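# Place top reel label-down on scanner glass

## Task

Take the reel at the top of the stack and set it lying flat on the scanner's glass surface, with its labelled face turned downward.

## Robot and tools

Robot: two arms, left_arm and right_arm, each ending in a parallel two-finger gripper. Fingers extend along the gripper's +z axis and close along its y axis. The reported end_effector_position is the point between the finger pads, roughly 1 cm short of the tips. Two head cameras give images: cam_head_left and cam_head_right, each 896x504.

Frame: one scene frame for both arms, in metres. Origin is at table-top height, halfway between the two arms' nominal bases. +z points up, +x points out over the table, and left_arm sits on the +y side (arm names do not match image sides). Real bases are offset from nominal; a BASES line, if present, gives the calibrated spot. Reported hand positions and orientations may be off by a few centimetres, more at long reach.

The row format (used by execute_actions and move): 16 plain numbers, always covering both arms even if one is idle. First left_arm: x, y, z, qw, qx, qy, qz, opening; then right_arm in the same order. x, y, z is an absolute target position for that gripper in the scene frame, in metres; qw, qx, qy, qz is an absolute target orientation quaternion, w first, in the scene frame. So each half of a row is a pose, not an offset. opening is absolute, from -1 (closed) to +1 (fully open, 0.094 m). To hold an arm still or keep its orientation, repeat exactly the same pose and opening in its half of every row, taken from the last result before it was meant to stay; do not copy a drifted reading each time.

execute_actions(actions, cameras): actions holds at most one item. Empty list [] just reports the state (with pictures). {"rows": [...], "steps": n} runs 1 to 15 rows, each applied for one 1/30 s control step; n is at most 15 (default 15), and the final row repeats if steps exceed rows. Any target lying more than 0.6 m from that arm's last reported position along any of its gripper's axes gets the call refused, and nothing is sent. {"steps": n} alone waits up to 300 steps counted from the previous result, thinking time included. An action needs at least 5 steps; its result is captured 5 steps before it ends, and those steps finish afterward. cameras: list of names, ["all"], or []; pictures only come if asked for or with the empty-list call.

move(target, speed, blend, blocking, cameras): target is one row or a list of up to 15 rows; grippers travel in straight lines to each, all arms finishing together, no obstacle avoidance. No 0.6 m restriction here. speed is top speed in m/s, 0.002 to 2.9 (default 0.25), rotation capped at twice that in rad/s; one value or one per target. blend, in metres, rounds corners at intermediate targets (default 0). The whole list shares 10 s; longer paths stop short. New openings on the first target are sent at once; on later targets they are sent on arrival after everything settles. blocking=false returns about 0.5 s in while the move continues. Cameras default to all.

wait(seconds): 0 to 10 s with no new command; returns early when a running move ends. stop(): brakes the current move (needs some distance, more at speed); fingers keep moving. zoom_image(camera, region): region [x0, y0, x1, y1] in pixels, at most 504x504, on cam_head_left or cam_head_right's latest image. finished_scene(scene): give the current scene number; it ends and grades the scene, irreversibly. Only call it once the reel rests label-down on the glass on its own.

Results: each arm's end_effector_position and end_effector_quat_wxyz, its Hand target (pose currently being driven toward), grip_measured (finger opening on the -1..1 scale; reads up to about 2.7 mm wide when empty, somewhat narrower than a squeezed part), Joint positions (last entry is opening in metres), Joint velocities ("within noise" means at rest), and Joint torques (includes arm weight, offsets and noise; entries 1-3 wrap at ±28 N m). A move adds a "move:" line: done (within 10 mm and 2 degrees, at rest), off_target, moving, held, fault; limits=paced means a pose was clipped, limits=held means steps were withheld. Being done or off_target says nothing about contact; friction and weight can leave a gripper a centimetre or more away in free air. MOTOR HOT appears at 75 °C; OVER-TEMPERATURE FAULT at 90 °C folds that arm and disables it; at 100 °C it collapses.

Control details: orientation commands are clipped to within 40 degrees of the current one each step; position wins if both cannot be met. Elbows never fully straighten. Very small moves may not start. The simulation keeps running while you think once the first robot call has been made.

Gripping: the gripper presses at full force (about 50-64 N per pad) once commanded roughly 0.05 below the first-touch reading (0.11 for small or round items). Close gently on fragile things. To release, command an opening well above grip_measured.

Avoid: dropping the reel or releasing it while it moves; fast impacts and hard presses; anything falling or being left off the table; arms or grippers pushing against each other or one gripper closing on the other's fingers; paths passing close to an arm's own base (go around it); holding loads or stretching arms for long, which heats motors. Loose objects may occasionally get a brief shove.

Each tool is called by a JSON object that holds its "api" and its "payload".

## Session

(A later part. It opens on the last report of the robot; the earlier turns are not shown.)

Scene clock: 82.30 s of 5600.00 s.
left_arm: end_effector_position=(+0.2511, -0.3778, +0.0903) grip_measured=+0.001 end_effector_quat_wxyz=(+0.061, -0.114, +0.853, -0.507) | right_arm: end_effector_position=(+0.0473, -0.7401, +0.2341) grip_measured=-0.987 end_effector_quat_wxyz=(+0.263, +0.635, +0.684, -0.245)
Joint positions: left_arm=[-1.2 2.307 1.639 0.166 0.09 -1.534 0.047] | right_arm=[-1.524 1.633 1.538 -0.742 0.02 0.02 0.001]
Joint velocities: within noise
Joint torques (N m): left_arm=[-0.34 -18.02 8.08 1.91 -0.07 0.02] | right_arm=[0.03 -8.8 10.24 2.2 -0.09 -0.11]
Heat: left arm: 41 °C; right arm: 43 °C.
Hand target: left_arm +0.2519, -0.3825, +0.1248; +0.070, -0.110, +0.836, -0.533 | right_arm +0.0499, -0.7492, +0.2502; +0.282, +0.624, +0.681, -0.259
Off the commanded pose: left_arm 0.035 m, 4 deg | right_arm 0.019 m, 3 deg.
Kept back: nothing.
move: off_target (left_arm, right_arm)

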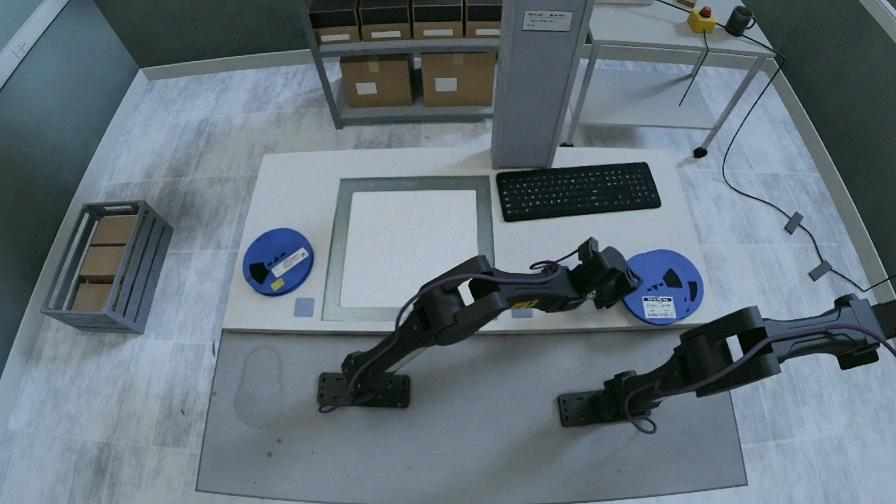

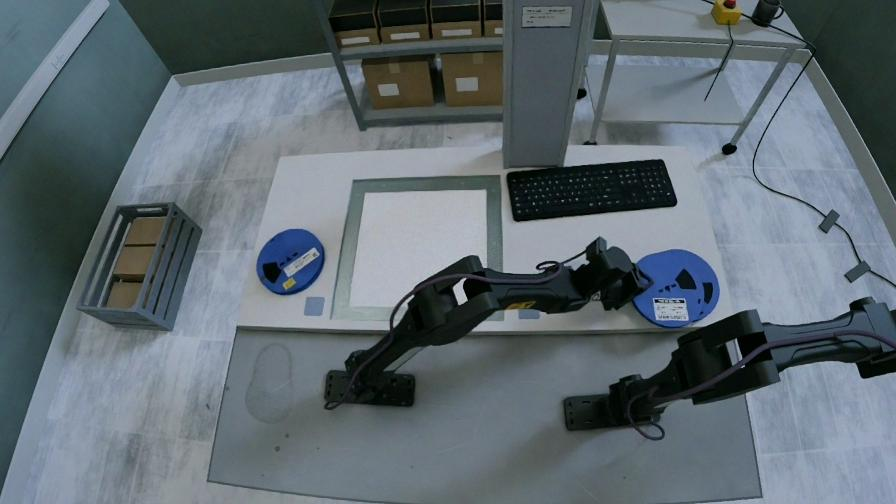

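{"api": "move", "payload": {"target": [0.252, -0.383, 0.14, 0.0701, -0.1101, 0.8361, -0.5327, 0, 0.05, -0.75, 0.25, 0.2822, 0.6242, 0.6812, -0.2585, -1], "speed": 0.03}}

{"api": "zoom_image", "payload": {"camera": "cam_head_left", "region": [540, 220, 720, 335]}}

{"api": "zoom_image", "payload": {"camera": "cam_head_right", "region": [550, 220, 730, 335]}}

Scene clock: 83.33 s of 5600.00 s.
left_arm: end_effector_position=(+0.2494, -0.3730, +0.0814) grip_measured=+0.001 end_effector_quat_wxyz=(+0.057, -0.116, +0.863, -0.489) | right_arm: end_effector_position=(+0.0473, -0.7401, +0.2341) grip_measured=-0.987 end_effector_quat_wxyz=(+0.263, +0.635, +0.684, -0.245)
Joint positions: left_arm=[-1.2 2.307 1.639 0.124 0.09 -1.534 0.047] | right_arm=[-1.524 1.633 1.538 -0.742 0.02 0.02 0.001]
Joint velocities: within noise
Joint torques (N m): left_arm=[-0.34 -20.27 9.73 1.84 -0.07 0.02] | right_arm=[0.06 -8.8 10.28 2.18 -0.1 -0.12]
Heat: left arm: 41 °C; right arm: 43 °C.
Hand target: left_arm +0.2514, -0.3813, +0.1395; +0.070, -0.110, +0.836, -0.533 | right_arm +0.0499, -0.7492, +0.2502; +0.282, +0.624, +0.681, -0.259
Off the commanded pose: left_arm 0.060 m, 6 deg | right_arm 0.019 m, 3 deg.
Kept back: nothing.
move: off_target (left_arm, right_arm)

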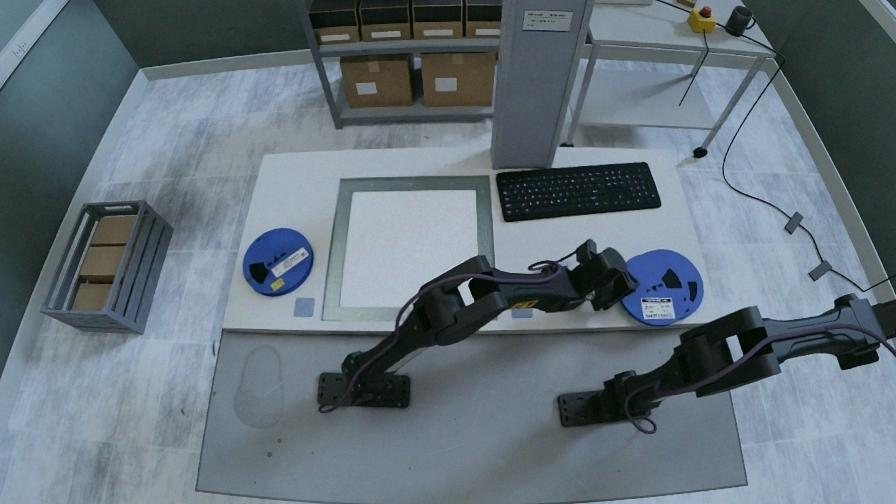

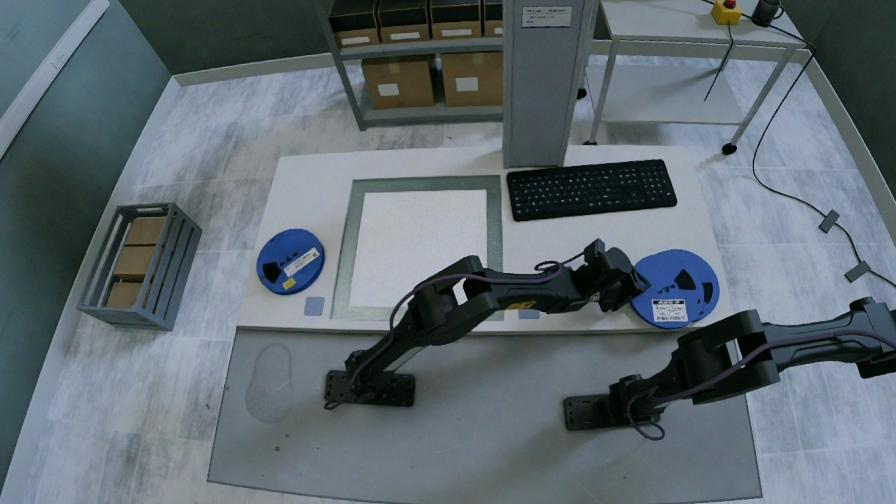

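Scaled by 2.800 from the camera's 896x504 image, which has a finer 1280x720 frame.

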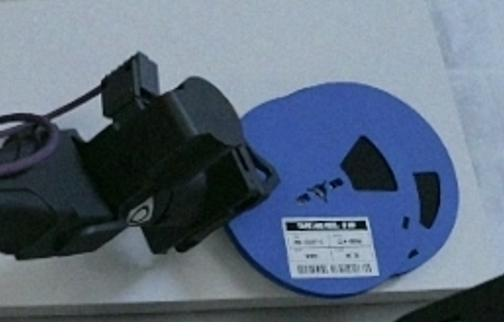

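Scaled by 2.800 from the camera's 896x504 image, which has a finer 1280x720 frame.

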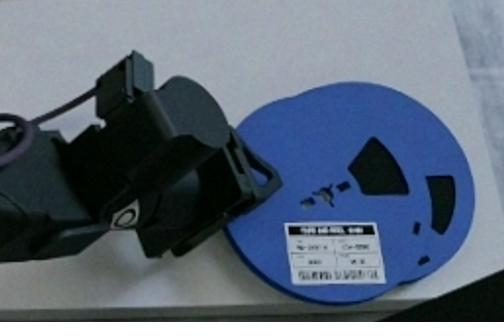

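{"api": "move", "payload": {"target": [0.248, -0.375, 0.16, 0.0653, -0.113, 0.8586, -0.4957, 0, 0.05, -0.75, 0.25, 0.2822, 0.6242, 0.6812, -0.2585, -1], "speed": 0.03, "cameras": []}}

Scene clock: 85.60 s of 5600.00 s.
left_arm: end_effector_position=(+0.2453, -0.3645, +0.0918) grip_measured=+0.001 end_effector_quat_wxyz=(+0.047, -0.122, +0.887, -0.443) | right_arm: end_effector_position=(+0.0473, -0.7401, +0.2341) grip_measured=-0.987 end_effector_quat_wxyz=(+0.263, +0.635, +0.684, -0.245)
Joint positions: left_arm=[-1.202 2.28 1.728 -0.098 0.088 -1.535 0.047] | right_arm=[-1.524 1.633 1.538 -0.742 0.02 0.02 0.001]
Joint velocities: within noise
Joint torques (N m): left_arm=[-0.47 -21.37 10.39 1.78 -0.11 0.07] | right_arm=[0.03 -8.79 10.29 2.19 -0.1 -0.11]
Heat: left arm: 41 °C; right arm: 43 °C.
Hand target: left_arm +0.2472, -0.3727, +0.1592; +0.065, -0.114, +0.858, -0.496 | right_arm +0.0499, -0.7492, +0.2502; +0.282, +0.624, +0.681, -0.259
Off the commanded pose: left_arm 0.069 m, 7 deg | right_arm 0.019 m, 3 deg.
Kept back: nothing.
move: off_target (left_arm, right_arm)
No camera images: "cameras" was empty.

{"api": "execute_actions", "payload": {"actions": [], "cameras": ["all"]}}

{"api": "zoom_image", "payload": {"camera": "cam_head_left", "region": [540, 220, 720, 335]}}

{"api": "zoom_image", "payload": {"camera": "cam_head_right", "region": [550, 220, 730, 335]}}

Scene clock: 85.87 s of 5600.00 s.
left_arm: end_effector_position=(+0.2453, -0.3645, +0.0917) grip_measured=+0.001 end_effector_quat_wxyz=(+0.047, -0.122, +0.887, -0.443) | right_arm: end_effector_position=(+0.0473, -0.7401, +0.2341) grip_measured=-0.987 end_effector_quat_wxyz=(+0.263, +0.635, +0.684, -0.245)
Joint positions: left_arm=[-1.202 2.28 1.728 -0.098 0.088 -1.535 0.047] | right_arm=[-1.524 1.633 1.538 -0.742 0.02 0.02 0.001]
Joint velocities: within noise
Joint torques (N m): left_arm=[-0.47 -21.37 10.37 1.77 -0.1 0.07] | right_arm=[0.05 -8.83 10.28 2.19 -0.09 -0.1]
Heat: left arm: 41 °C; right arm: 43 °C.
Hand target: left_arm +0.2472, -0.3727, +0.1592; +0.065, -0.114, +0.858, -0.496 | right_arm +0.0499, -0.7492, +0.2502; +0.282, +0.624, +0.681, -0.259
Off the commanded pose: left_arm 0.069 m, 7 deg | right_arm 0.019 m, 3 deg.
Steps of this call (1-8: nothing new was sent). Readings (end_effector_position of left_arm | right_arm):
1: (+0.2453, -0.3645, +0.0917) | (+0.0473, -0.7401, +0.2341)
2: (+0.2453, -0.3645, +0.0917) | (+0.0473, -0.7401, +0.2341)
4: (+0.2453, -0.3645, +0.0917) | (+0.0473, -0.7401, +0.2341)
8: the state above

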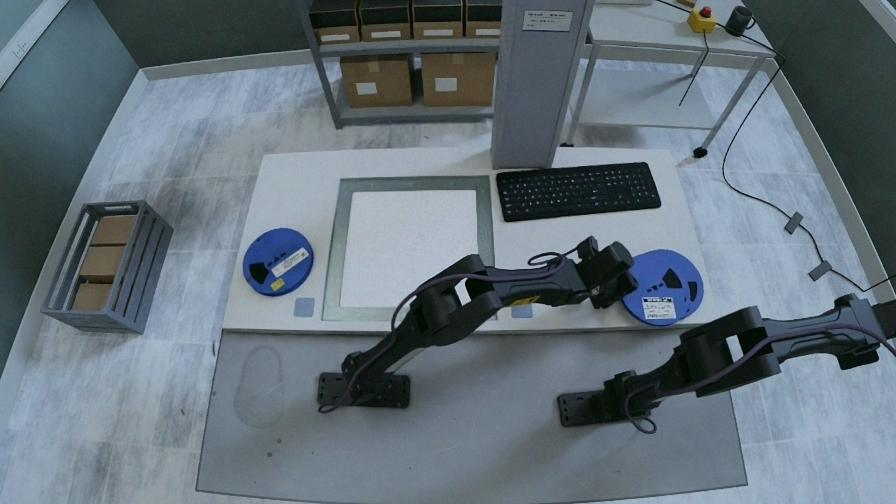

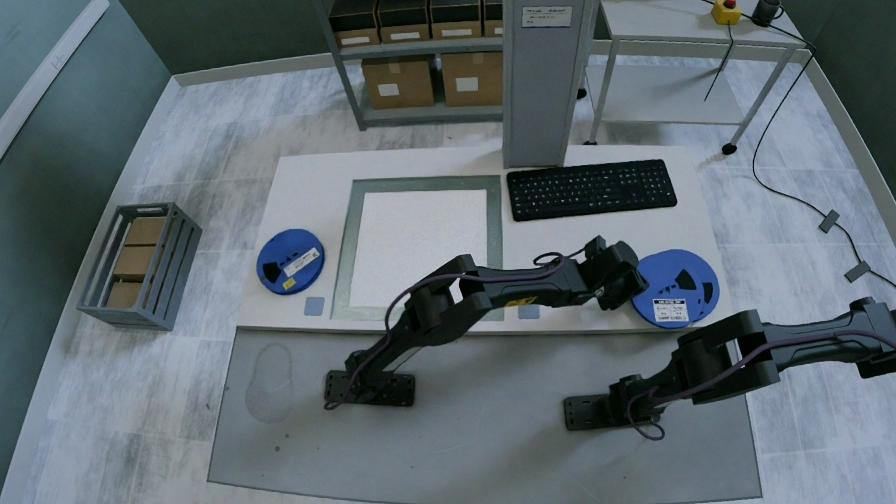

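Scaled by 2.800 from the camera's 896x504 image, which has a finer 1280x720 frame.

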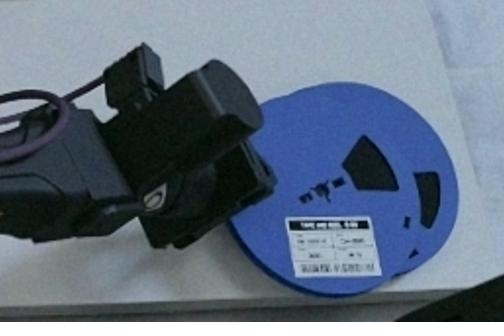

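Scaled by 2.800 from the camera's 896x504 image, which has a finer 1280x720 frame.

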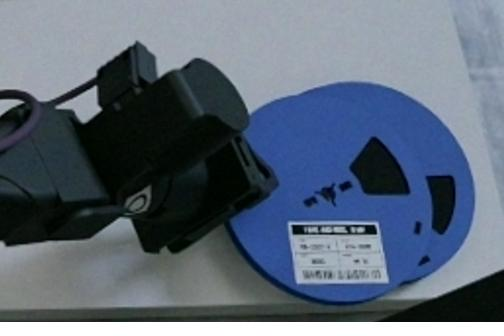

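{"api": "move", "payload": {"target": [0.247, -0.372, 0.18, 0.0749, -0.1069, 0.8121, -0.5687, 0, 0.05, -0.75, 0.25, 0.2822, 0.6242, 0.6812, -0.2585, -1], "speed": 0.04}}

{"api": "zoom_image", "payload": {"camera": "cam_head_left", "region": [540, 220, 720, 335]}}

{"api": "zoom_image", "payload": {"camera": "cam_head_right", "region": [550, 220, 730, 335]}}

Scene clock: 89.07 s of 5600.00 s.
left_arm: end_effector_position=(+0.2477, -0.3708, +0.1248) grip_measured=+0.001 end_effector_quat_wxyz=(+0.063, -0.114, +0.842, -0.523) | right_arm: end_effector_position=(+0.0473, -0.7401, +0.2341) grip_measured=-0.987 end_effector_quat_wxyz=(+0.262, +0.634, +0.685, -0.245)
Joint positions: left_arm=[-1.202 2.222 1.602 0.158 0.088 -1.541 0.047] | right_arm=[-1.524 1.633 1.538 -0.742 0.02 0.019 0.001]
Joint velocities: within noise
Joint torques (N m): left_arm=[-0.27 -20.7 6.78 2.22 -0.03 0.03] | right_arm=[0.05 -8.79 10.24 2.18 -0.09 -0.11]
Heat: left arm: 43 °C; right arm: 43 °C.
Hand target: left_arm +0.2470, -0.3717, +0.1790; +0.075, -0.107, +0.812, -0.568 | right_arm +0.0499, -0.7492, +0.2502; +0.282, +0.624, +0.681, -0.259
Off the commanded pose: left_arm 0.055 m, 6 deg | right_arm 0.019 m, 3 deg.
Kept back: nothing.
move: off_target (left_arm, right_arm)

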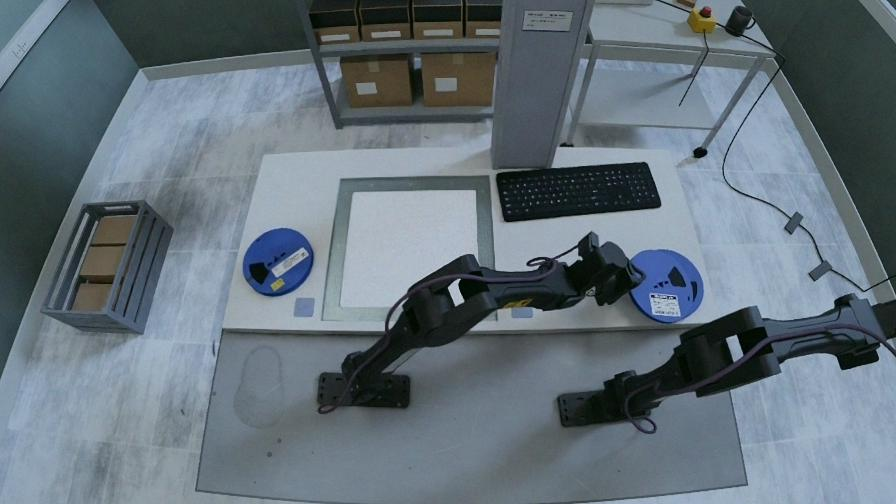

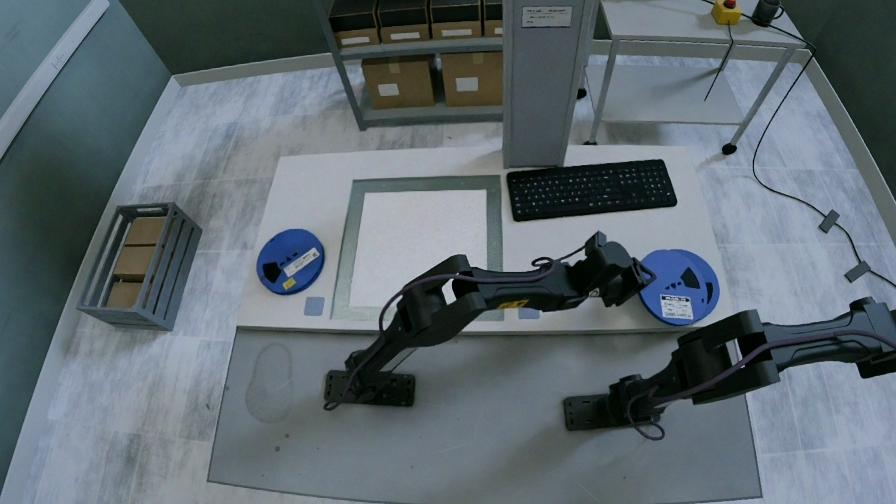

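Scaled by 2.800 from the camera's 896x504 image, which has a finer 1280x720 frame.

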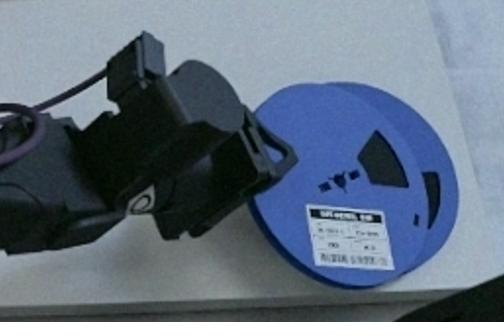

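Scaled by 2.800 from the camera's 896x504 image, which has a finer 1280x720 frame.

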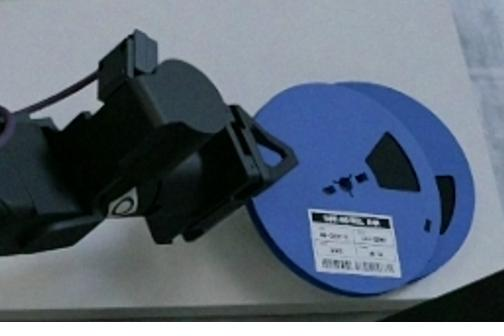

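{"api": "move", "payload": {"target": [0.247, -0.372, 0.18, 0.0749, -0.1069, 0.8121, -0.5687, -0.5, 0.05, -0.75, 0.25, 0.2822, 0.6242, 0.6812, -0.2585, -1], "speed": 0.04}}

{"api": "zoom_image", "payload": {"camera": "cam_head_left", "region": [540, 220, 720, 335]}}

{"api": "zoom_image", "payload": {"camera": "cam_head_right", "region": [550, 220, 730, 335]}}

Scene clock: 90.03 s of 5600.00 s.
left_arm: end_effector_position=(+0.2478, -0.3711, +0.1254) grip_measured=-0.498 end_effector_quat_wxyz=(+0.063, -0.114, +0.841, -0.525) | right_arm: end_effector_position=(+0.0473, -0.7401, +0.2341) grip_measured=-0.987 end_effector_quat_wxyz=(+0.262, +0.634, +0.685, -0.245)
Joint positions: left_arm=[-1.202 2.222 1.601 0.162 0.088 -1.542 0.024] | right_arm=[-1.524 1.633 1.538 -0.742 0.02 0.019 0.001]
Joint velocities: within noise
Joint torques (N m): left_arm=[-0.25 -20.67 6.86 2.19 -0.03 0.02] | right_arm=[0.06 -8.8 10.28 2.19 -0.09 -0.11]
Heat: left arm: 43 °C; right arm: 43 °C.
Hand target: left_arm +0.2470, -0.3718, +0.1790; +0.075, -0.107, +0.812, -0.569 | right_arm +0.0499, -0.7492, +0.2502; +0.282, +0.624, +0.681, -0.259
Off the commanded pose: left_arm 0.055 m, 6 deg | right_arm 0.019 m, 3 deg.
Kept back: nothing.
move: off_target (left_arm, right_arm)

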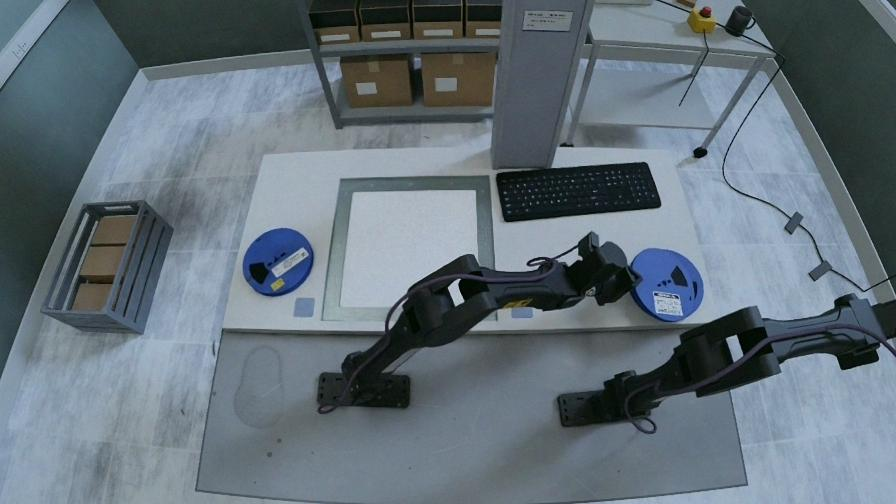

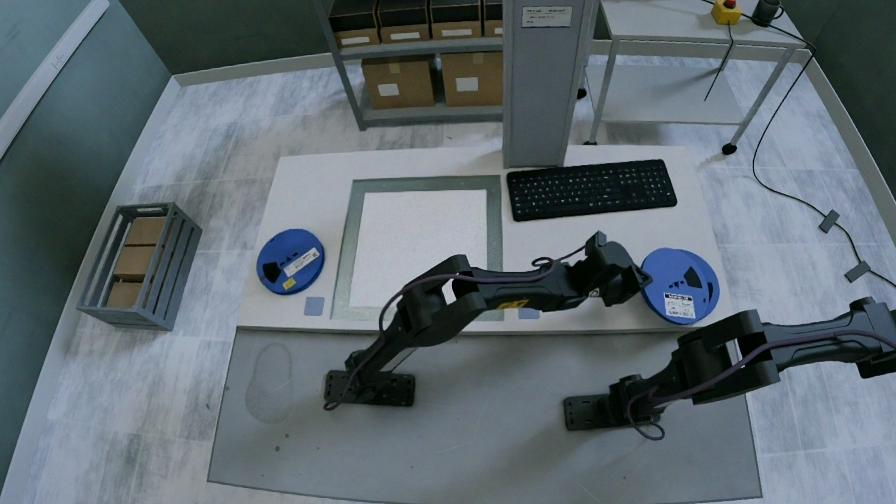

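Scaled by 2.800 from the camera's 896x504 image, which has a finer 1280x720 frame.

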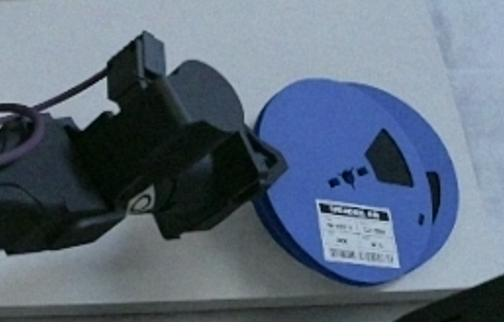

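Scaled by 2.800 from the camera's 896x504 image, which has a finer 1280x720 frame.

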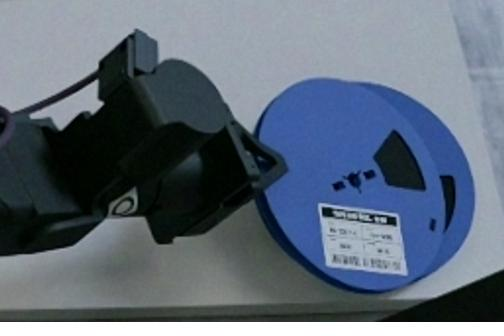

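{"api": "move", "payload": {"target": [0.247, -0.372, 0.18, 0.0749, -0.1069, 0.8121, -0.5687, -0.6, 0.05, -0.75, 0.25, 0.2822, 0.6242, 0.6812, -0.2585, -1], "speed": 0.04, "cameras": []}}

{"api": "move", "payload": {"target": [0.247, -0.372, 0.18, 0.0749, -0.1069, 0.8121, -0.5687, -0.7, 0.05, -0.75, 0.25, 0.2822, 0.6242, 0.6812, -0.2585, -1], "speed": 0.04}}

{"api": "zoom_image", "payload": {"camera": "cam_head_left", "region": [540, 220, 720, 335]}}

{"api": "zoom_image", "payload": {"camera": "cam_head_right", "region": [550, 220, 730, 335]}}

Scene clock: 91.33 s of 5600.00 s.
left_arm: end_effector_position=(+0.2478, -0.3712, +0.1255) grip_measured=-0.598 end_effector_quat_wxyz=(+0.063, -0.114, +0.841, -0.525) | right_arm: end_effector_position=(+0.0473, -0.7401, +0.2341) grip_measured=-0.987 end_effector_quat_wxyz=(+0.262, +0.634, +0.685, -0.245)
Joint positions: left_arm=[-1.202 2.222 1.601 0.163 0.088 -1.542 0.019] | right_arm=[-1.524 1.633 1.538 -0.742 0.02 0.019 0.001]
Joint velocities: within noise
Joint torques (N m): left_arm=[-0.25 -20.67 6.87 2.19 -0.03 0.03] | right_arm=[0.02 -8.76 10.24 2.18 -0.09 -0.12]
Heat: left arm: 44 °C; right arm: 43 °C.
Hand target: left_arm +0.2470, -0.3718, +0.1789; +0.075, -0.107, +0.812, -0.568 | right_arm +0.0499, -0.7492, +0.2502; +0.282, +0.624, +0.681, -0.259
Off the commanded pose: left_arm 0.054 m, 6 deg | right_arm 0.019 m, 3 deg.
Kept back: nothing.
move: off_target (left_arm, right_arm)
No camera images: "cameras" was empty.

Scene clock: 92.03 s of 5600.00 s.
left_arm: end_effector_position=(+0.2484, -0.3726, +0.1310) grip_measured=-0.696 end_effector_quat_wxyz=(+0.064, -0.114, +0.836, -0.533) | right_arm: end_effector_position=(+0.0473, -0.7401, +0.2341) grip_measured=-0.987 end_effector_quat_wxyz=(+0.262, +0.634, +0.685, -0.245)
Joint positions: left_arm=[-1.202 2.218 1.601 0.177 0.088 -1.545 0.014] | right_arm=[-1.524 1.633 1.538 -0.742 0.02 0.019 0.001]
Joint velocities: within noise
Joint torques (N m): left_arm=[-0.27 -20.22 7.05 2.04 -0.03 0.06] | right_arm=[0.05 -8.8 10.28 2.2 -0.09 -0.12]
Heat: left arm: 44 °C; right arm: 43 °C.
Hand target: left_arm +0.2471, -0.3722, +0.1791; +0.075, -0.107, +0.812, -0.569 | right_arm +0.0499, -0.7492, +0.2502; +0.282, +0.624, +0.681, -0.259
Off the commanded pose: left_arm 0.049 m, 5 deg | right_arm 0.019 m, 3 deg.
Kept back: nothing.
move: off_target (left_arm, right_arm)

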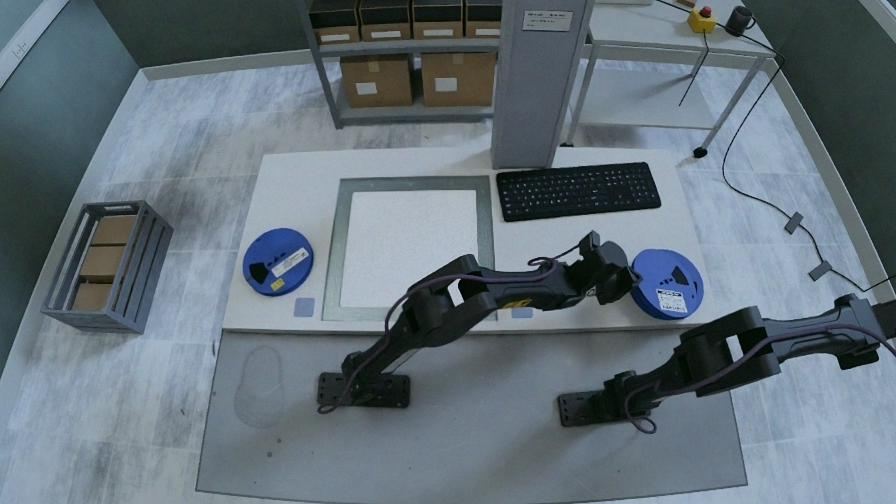

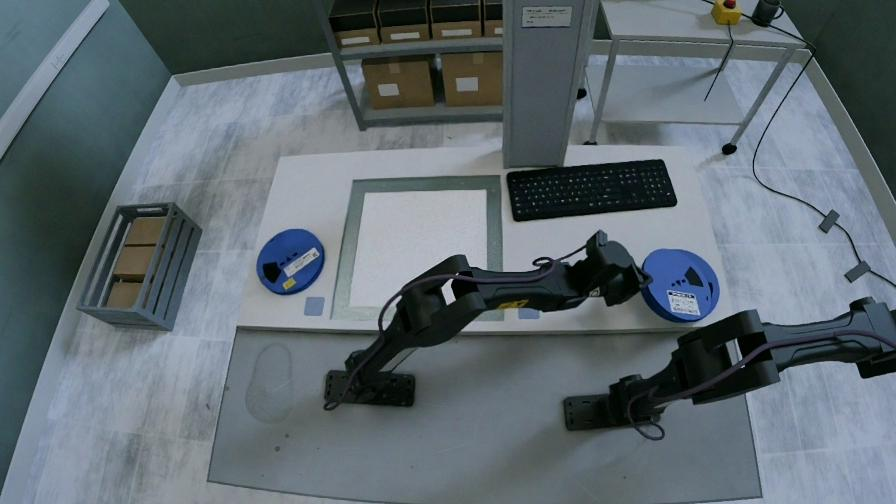

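Scaled by 2.800 from the camera's 896x504 image, which has a finer 1280x720 frame.

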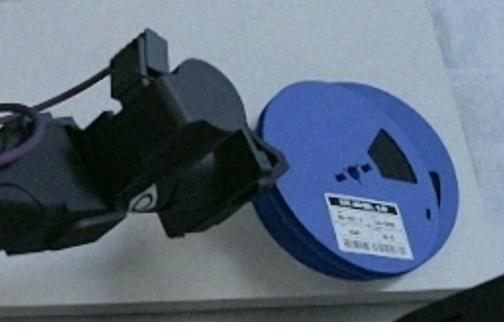

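Scaled by 2.800 from the camera's 896x504 image, which has a finer 1280x720 frame.

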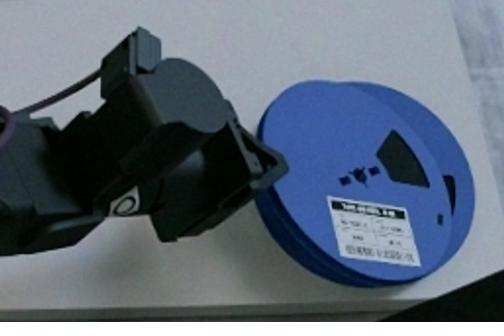

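{"api": "move", "payload": {"target": [0.247, -0.372, 0.18, 0.0749, -0.1069, 0.8121, -0.5687, -0.85, 0.05, -0.75, 0.25, 0.2822, 0.6242, 0.6812, -0.2585, -1], "speed": 0.04}}

{"api": "zoom_image", "payload": {"camera": "cam_head_left", "region": [600, 230, 720, 335]}}

{"api": "zoom_image", "payload": {"camera": "cam_head_right", "region": [610, 230, 730, 335]}}

Scene clock: 93.07 s of 5600.00 s.
left_arm: end_effector_position=(+0.2489, -0.3740, +0.1391) grip_measured=-0.766 end_effector_quat_wxyz=(+0.066, -0.113, +0.830, -0.542) | right_arm: end_effector_position=(+0.0473, -0.7401, +0.2341) grip_measured=-0.987 end_effector_quat_wxyz=(+0.262, +0.634, +0.685, -0.245)
Joint positions: left_arm=[-1.202 2.21 1.601 0.193 0.088 -1.546 0.011] | right_arm=[-1.524 1.633 1.538 -0.742 0.02 0.019 0.001]
Joint velocities: within noise
Joint torques (N m): left_arm=[-0.27 -19.44 7.21 1.89 -0.02 0.06] | right_arm=[0.05 -8.81 10.24 2.19 -0.09 -0.11]
Heat: left arm: 45 °C; right arm: 43 °C.
Hand target: left_arm +0.2472, -0.3724, +0.1792; +0.075, -0.107, +0.812, -0.569 | right_arm +0.0499, -0.7492, +0.2502; +0.282, +0.624, +0.681, -0.259
Off the commanded pose: left_arm 0.041 m, 4 deg | right_arm 0.019 m, 3 deg.
Kept back: nothing.
move: off_target (left_arm, right_arm)

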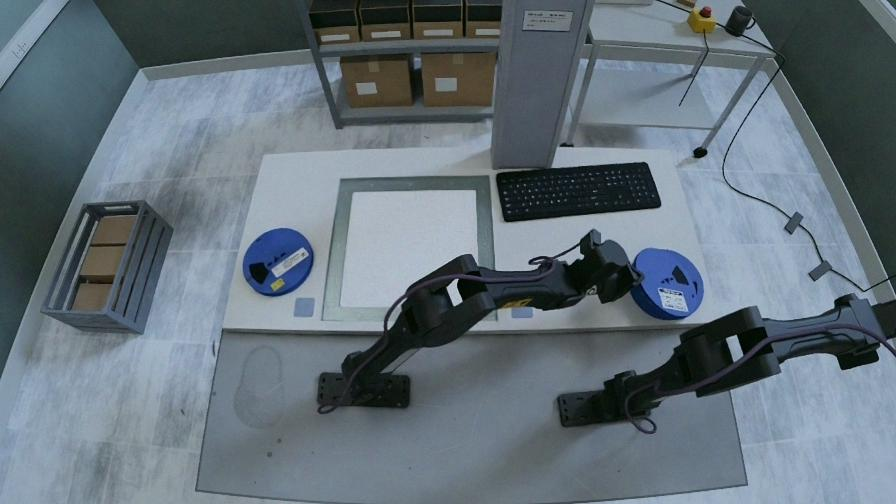

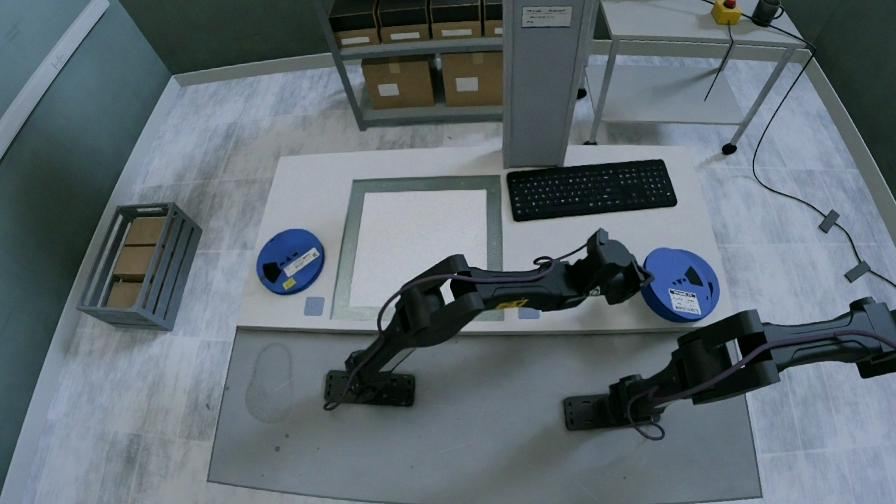

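Scaled by 4.200 from the camera's 896x504 image, which has a finer 1280x720 frame.

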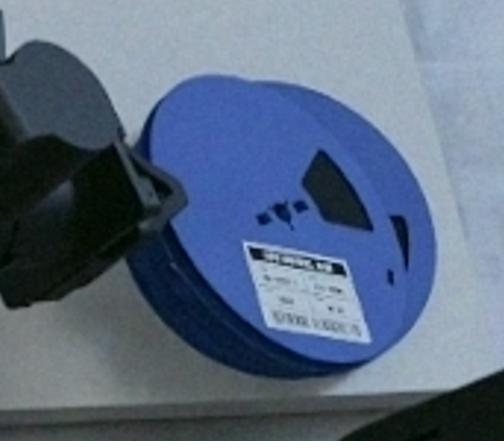

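Scaled by 4.200 from the camera's 896x504 image, which has a finer 1280x720 frame.

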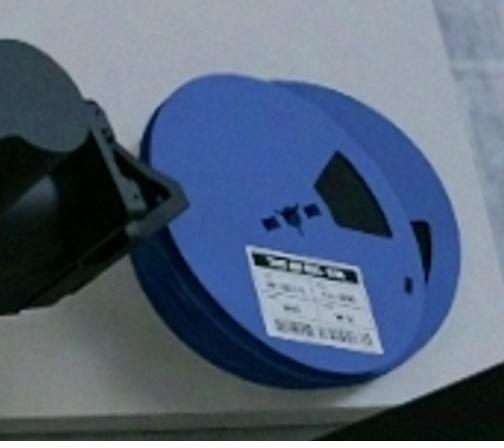

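{"api": "move", "payload": {"target": [[0.247, -0.365, 0.23, 0.0701, -0.1101, 0.8361, -0.5327, -0.95, 0.05, -0.75, 0.25, 0.2822, 0.6242, 0.6812, -0.2585, -1],[0.247, -0.35, 0.30, 0.0701, -0.1101, 0.8361, -0.5327, -0.95, 0.05, -0.75, 0.25, 0.2822, 0.6242, 0.6812, -0.2585, -1]], "speed": 0.05}}

{"api": "zoom_image", "payload": {"camera": "cam_head_left", "region": [560, 200, 740, 335]}}

{"api": "zoom_image", "payload": {"camera": "cam_head_right", "region": [570, 200, 750, 335]}}

Scene clock: 96.53 s of 5600.00 s.
left_arm: end_effector_position=(+0.2425, -0.3493, +0.2189) grip_measured=-0.767 end_effector_quat_wxyz=(+0.052, -0.121, +0.877, -0.462) | right_arm: end_effector_position=(+0.0473, -0.7401, +0.2341) grip_measured=-0.987 end_effector_quat_wxyz=(+0.262, +0.634, +0.685, -0.245)
Joint positions: left_arm=[-1.198 2.125 1.952 -0.434 0.088 -1.535 0.011] | right_arm=[-1.524 1.633 1.538 -0.742 0.02 0.019 0.001]
Joint velocities: within noise
Joint torques (N m): left_arm=[0.53 -20.94 11.26 2.16 0.07 0.09] | right_arm=[0.06 -8.83 10.28 2.17 -0.09 -0.11]
Heat: left arm: 47 °C; right arm: 43 °C.
Hand target: left_arm +0.2449, -0.3452, +0.2985; +0.071, -0.110, +0.836, -0.532 | right_arm +0.0499, -0.7492, +0.2502; +0.282, +0.624, +0.681, -0.259
Off the commanded pose: left_arm 0.081 m, 10 deg | right_arm 0.019 m, 3 deg.
Kept back: nothing.
move: off_target (left_arm, right_arm)

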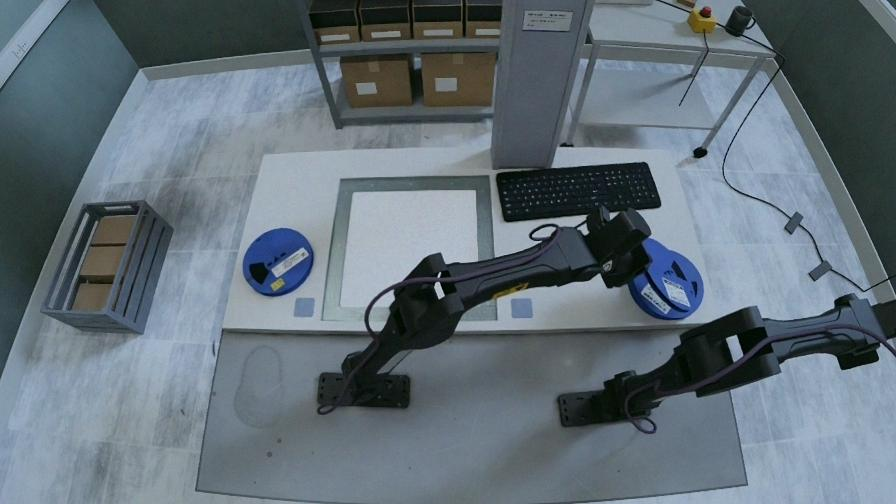

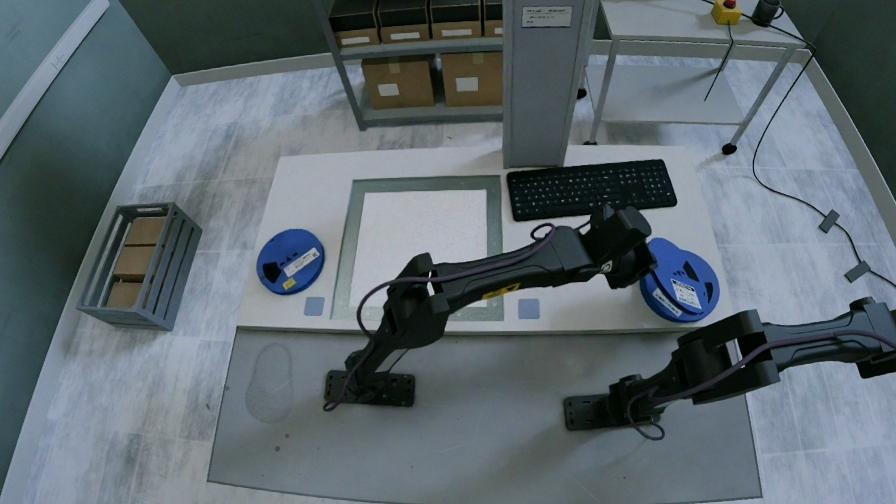

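Scaled by 2.800 from the camera's 896x504 image, which has a finer 1280x720 frame.

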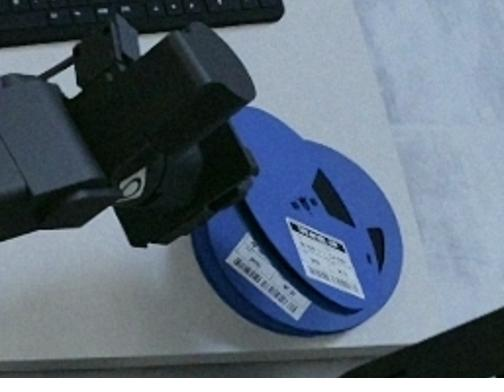

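Scaled by 2.800 from the camera's 896x504 image, which has a finer 1280x720 frame.

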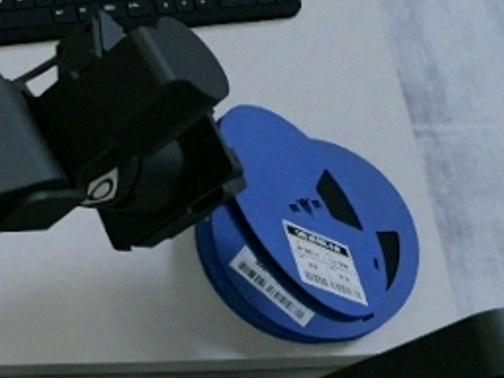

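{"api": "move", "payload": {"target": [[0.245, -0.33, 0.36, 0.0701, -0.1101, 0.8361, -0.5327, -0.95, 0.05, -0.75, 0.25, 0.2822, 0.6242, 0.6812, -0.2585, -1],[0.26, -0.2, 0.40, 0.0701, -0.1101, 0.8361, -0.5327, -0.95, 0.05, -0.75, 0.25, 0.2822, 0.6242, 0.6812, -0.2585, -1]], "speed": 0.07}}

{"api": "zoom_image", "payload": {"camera": "cam_head_left", "region": [500, 170, 740, 335]}}

{"api": "zoom_image", "payload": {"camera": "cam_head_right", "region": [510, 170, 750, 335]}}

Scene clock: 100.17 s of 5600.00 s.
left_arm: end_effector_position=(+0.2668, -0.2082, +0.3639) grip_measured=-0.767 end_effector_quat_wxyz=(+0.057, -0.127, +0.859, -0.493) | right_arm: end_effector_position=(+0.0473, -0.7401, +0.2341) grip_measured=-0.987 end_effector_quat_wxyz=(+0.262, +0.634, +0.685, -0.245)
Joint positions: left_arm=[-0.99 1.719 1.937 -0.77 0.26 -1.446 0.011] | right_arm=[-1.524 1.633 1.538 -0.742 0.02 0.019 0.001]
Joint velocities: within noise
Joint torques (N m): left_arm=[0.17 -14.22 6.67 2.19 0.16 0.11] | right_arm=[0.05 -8.79 10.28 2.19 -0.09 -0.11]
Heat: left arm: 47 °C; right arm: 43 °C.
Hand target: left_arm +0.2594, -0.1992, +0.3994; +0.070, -0.110, +0.837, -0.532 | right_arm +0.0499, -0.7492, +0.2502; +0.282, +0.624, +0.681, -0.259
Off the commanded pose: left_arm 0.038 m, 6 deg | right_arm 0.019 m, 3 deg.
Kept back: nothing.
move: off_target (left_arm, right_arm)

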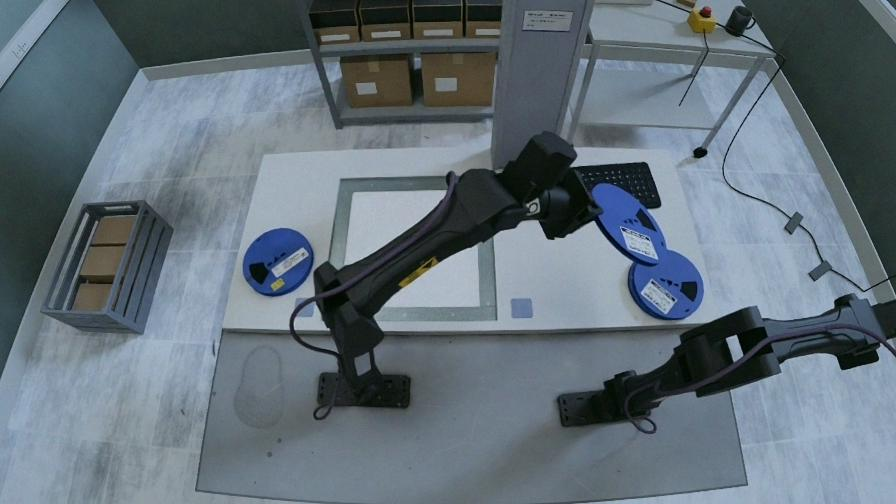

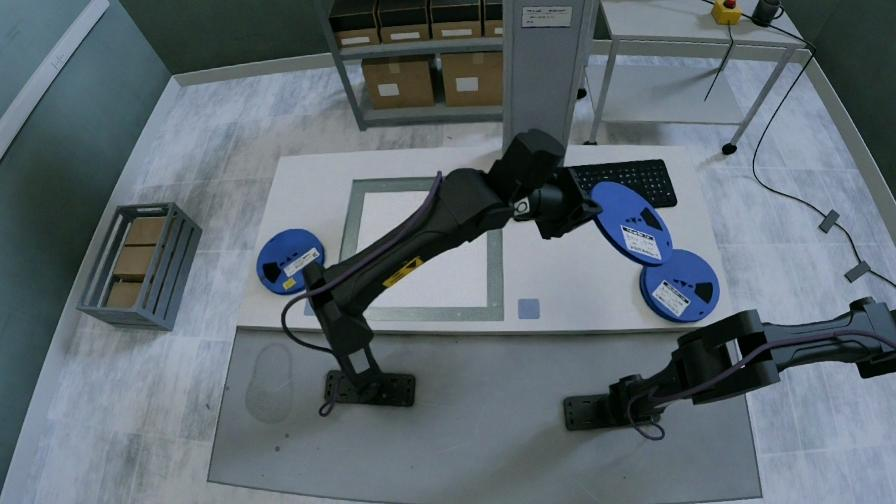

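Scaled by 2.100 from the camera's 896x504 image, which has a finer 1280x720 frame.

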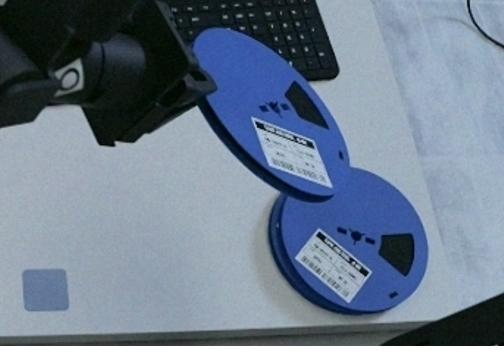

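Scaled by 2.100 from the camera's 896x504 image, which has a finer 1280x720 frame.

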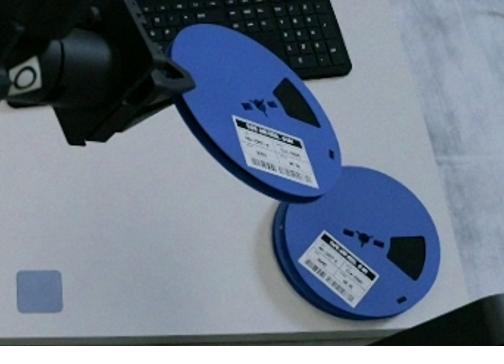

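{"api": "move", "payload": {"target": [0.33, 0.02, 0.42, 0.3082, -0.4838, 0.6909, -0.4401, -0.95, 0.05, -0.75, 0.25, 0.2822, 0.6242, 0.6812, -0.2585, -1], "speed": 0.15}}

{"api": "zoom_image", "payload": {"camera": "cam_head_left", "region": [360, 100, 660, 335]}}

Scene clock: 105.03 s of 5600.00 s.
left_arm: end_effector_position=(+0.3313, +0.0081, +0.3930) grip_measured=-0.767 end_effector_quat_wxyz=(+0.291, -0.479, +0.721, -0.409) | right_arm: end_effector_position=(+0.0473, -0.7401, +0.2341) grip_measured=-0.987 end_effector_quat_wxyz=(+0.262, +0.634, +0.685, -0.245)
Joint positions: left_arm=[-0.845 1.328 1.701 -0.949 -0.425 -1.8 0.011] | right_arm=[-1.524 1.633 1.538 -0.742 0.02 0.019 0.001]
Joint velocities: within noise
Joint torques (N m): left_arm=[0.31 -8.05 7.39 2.05 -0.4 0] | right_arm=[0.05 -8.81 10.26 2.18 -0.1 -0.11]
Heat: left arm: 45 °C; right arm: 43 °C.
Hand target: left_arm +0.3291, +0.0206, +0.4194; +0.308, -0.484, +0.691, -0.440 | right_arm +0.0499, -0.7492, +0.2502; +0.282, +0.624, +0.681, -0.259
Off the commanded pose: left_arm 0.030 m, 5 deg | right_arm 0.019 m, 3 deg.
Kept back: nothing.
move: off_target (left_arm, right_arm)

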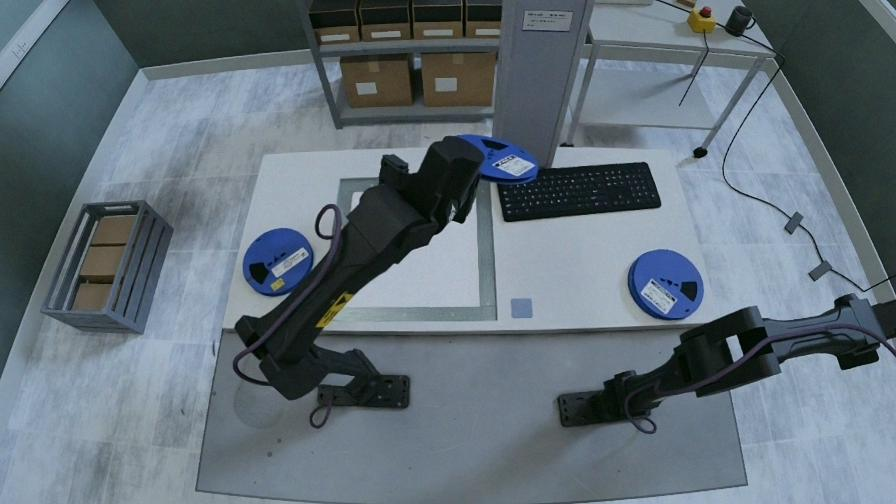

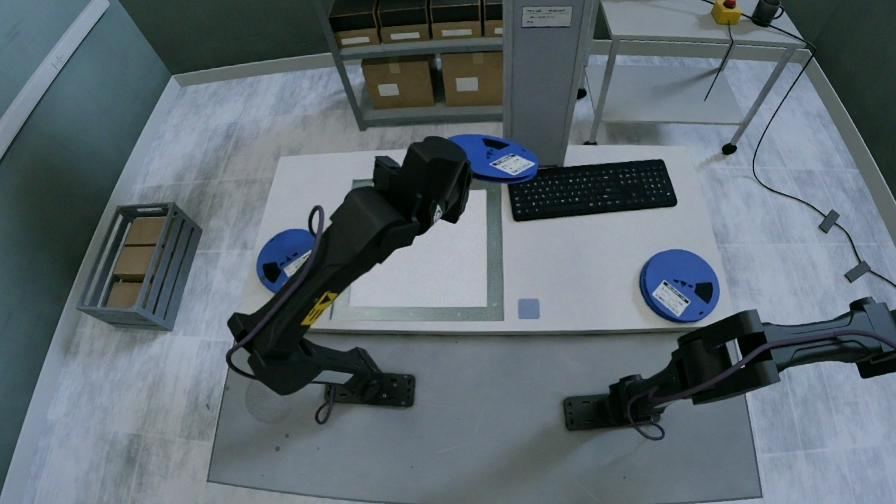

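Scaled by 1.680 from the camera's 896x504 image, which has a finer 1280x720 frame.

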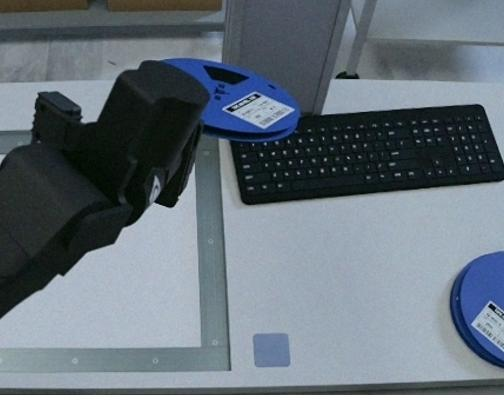

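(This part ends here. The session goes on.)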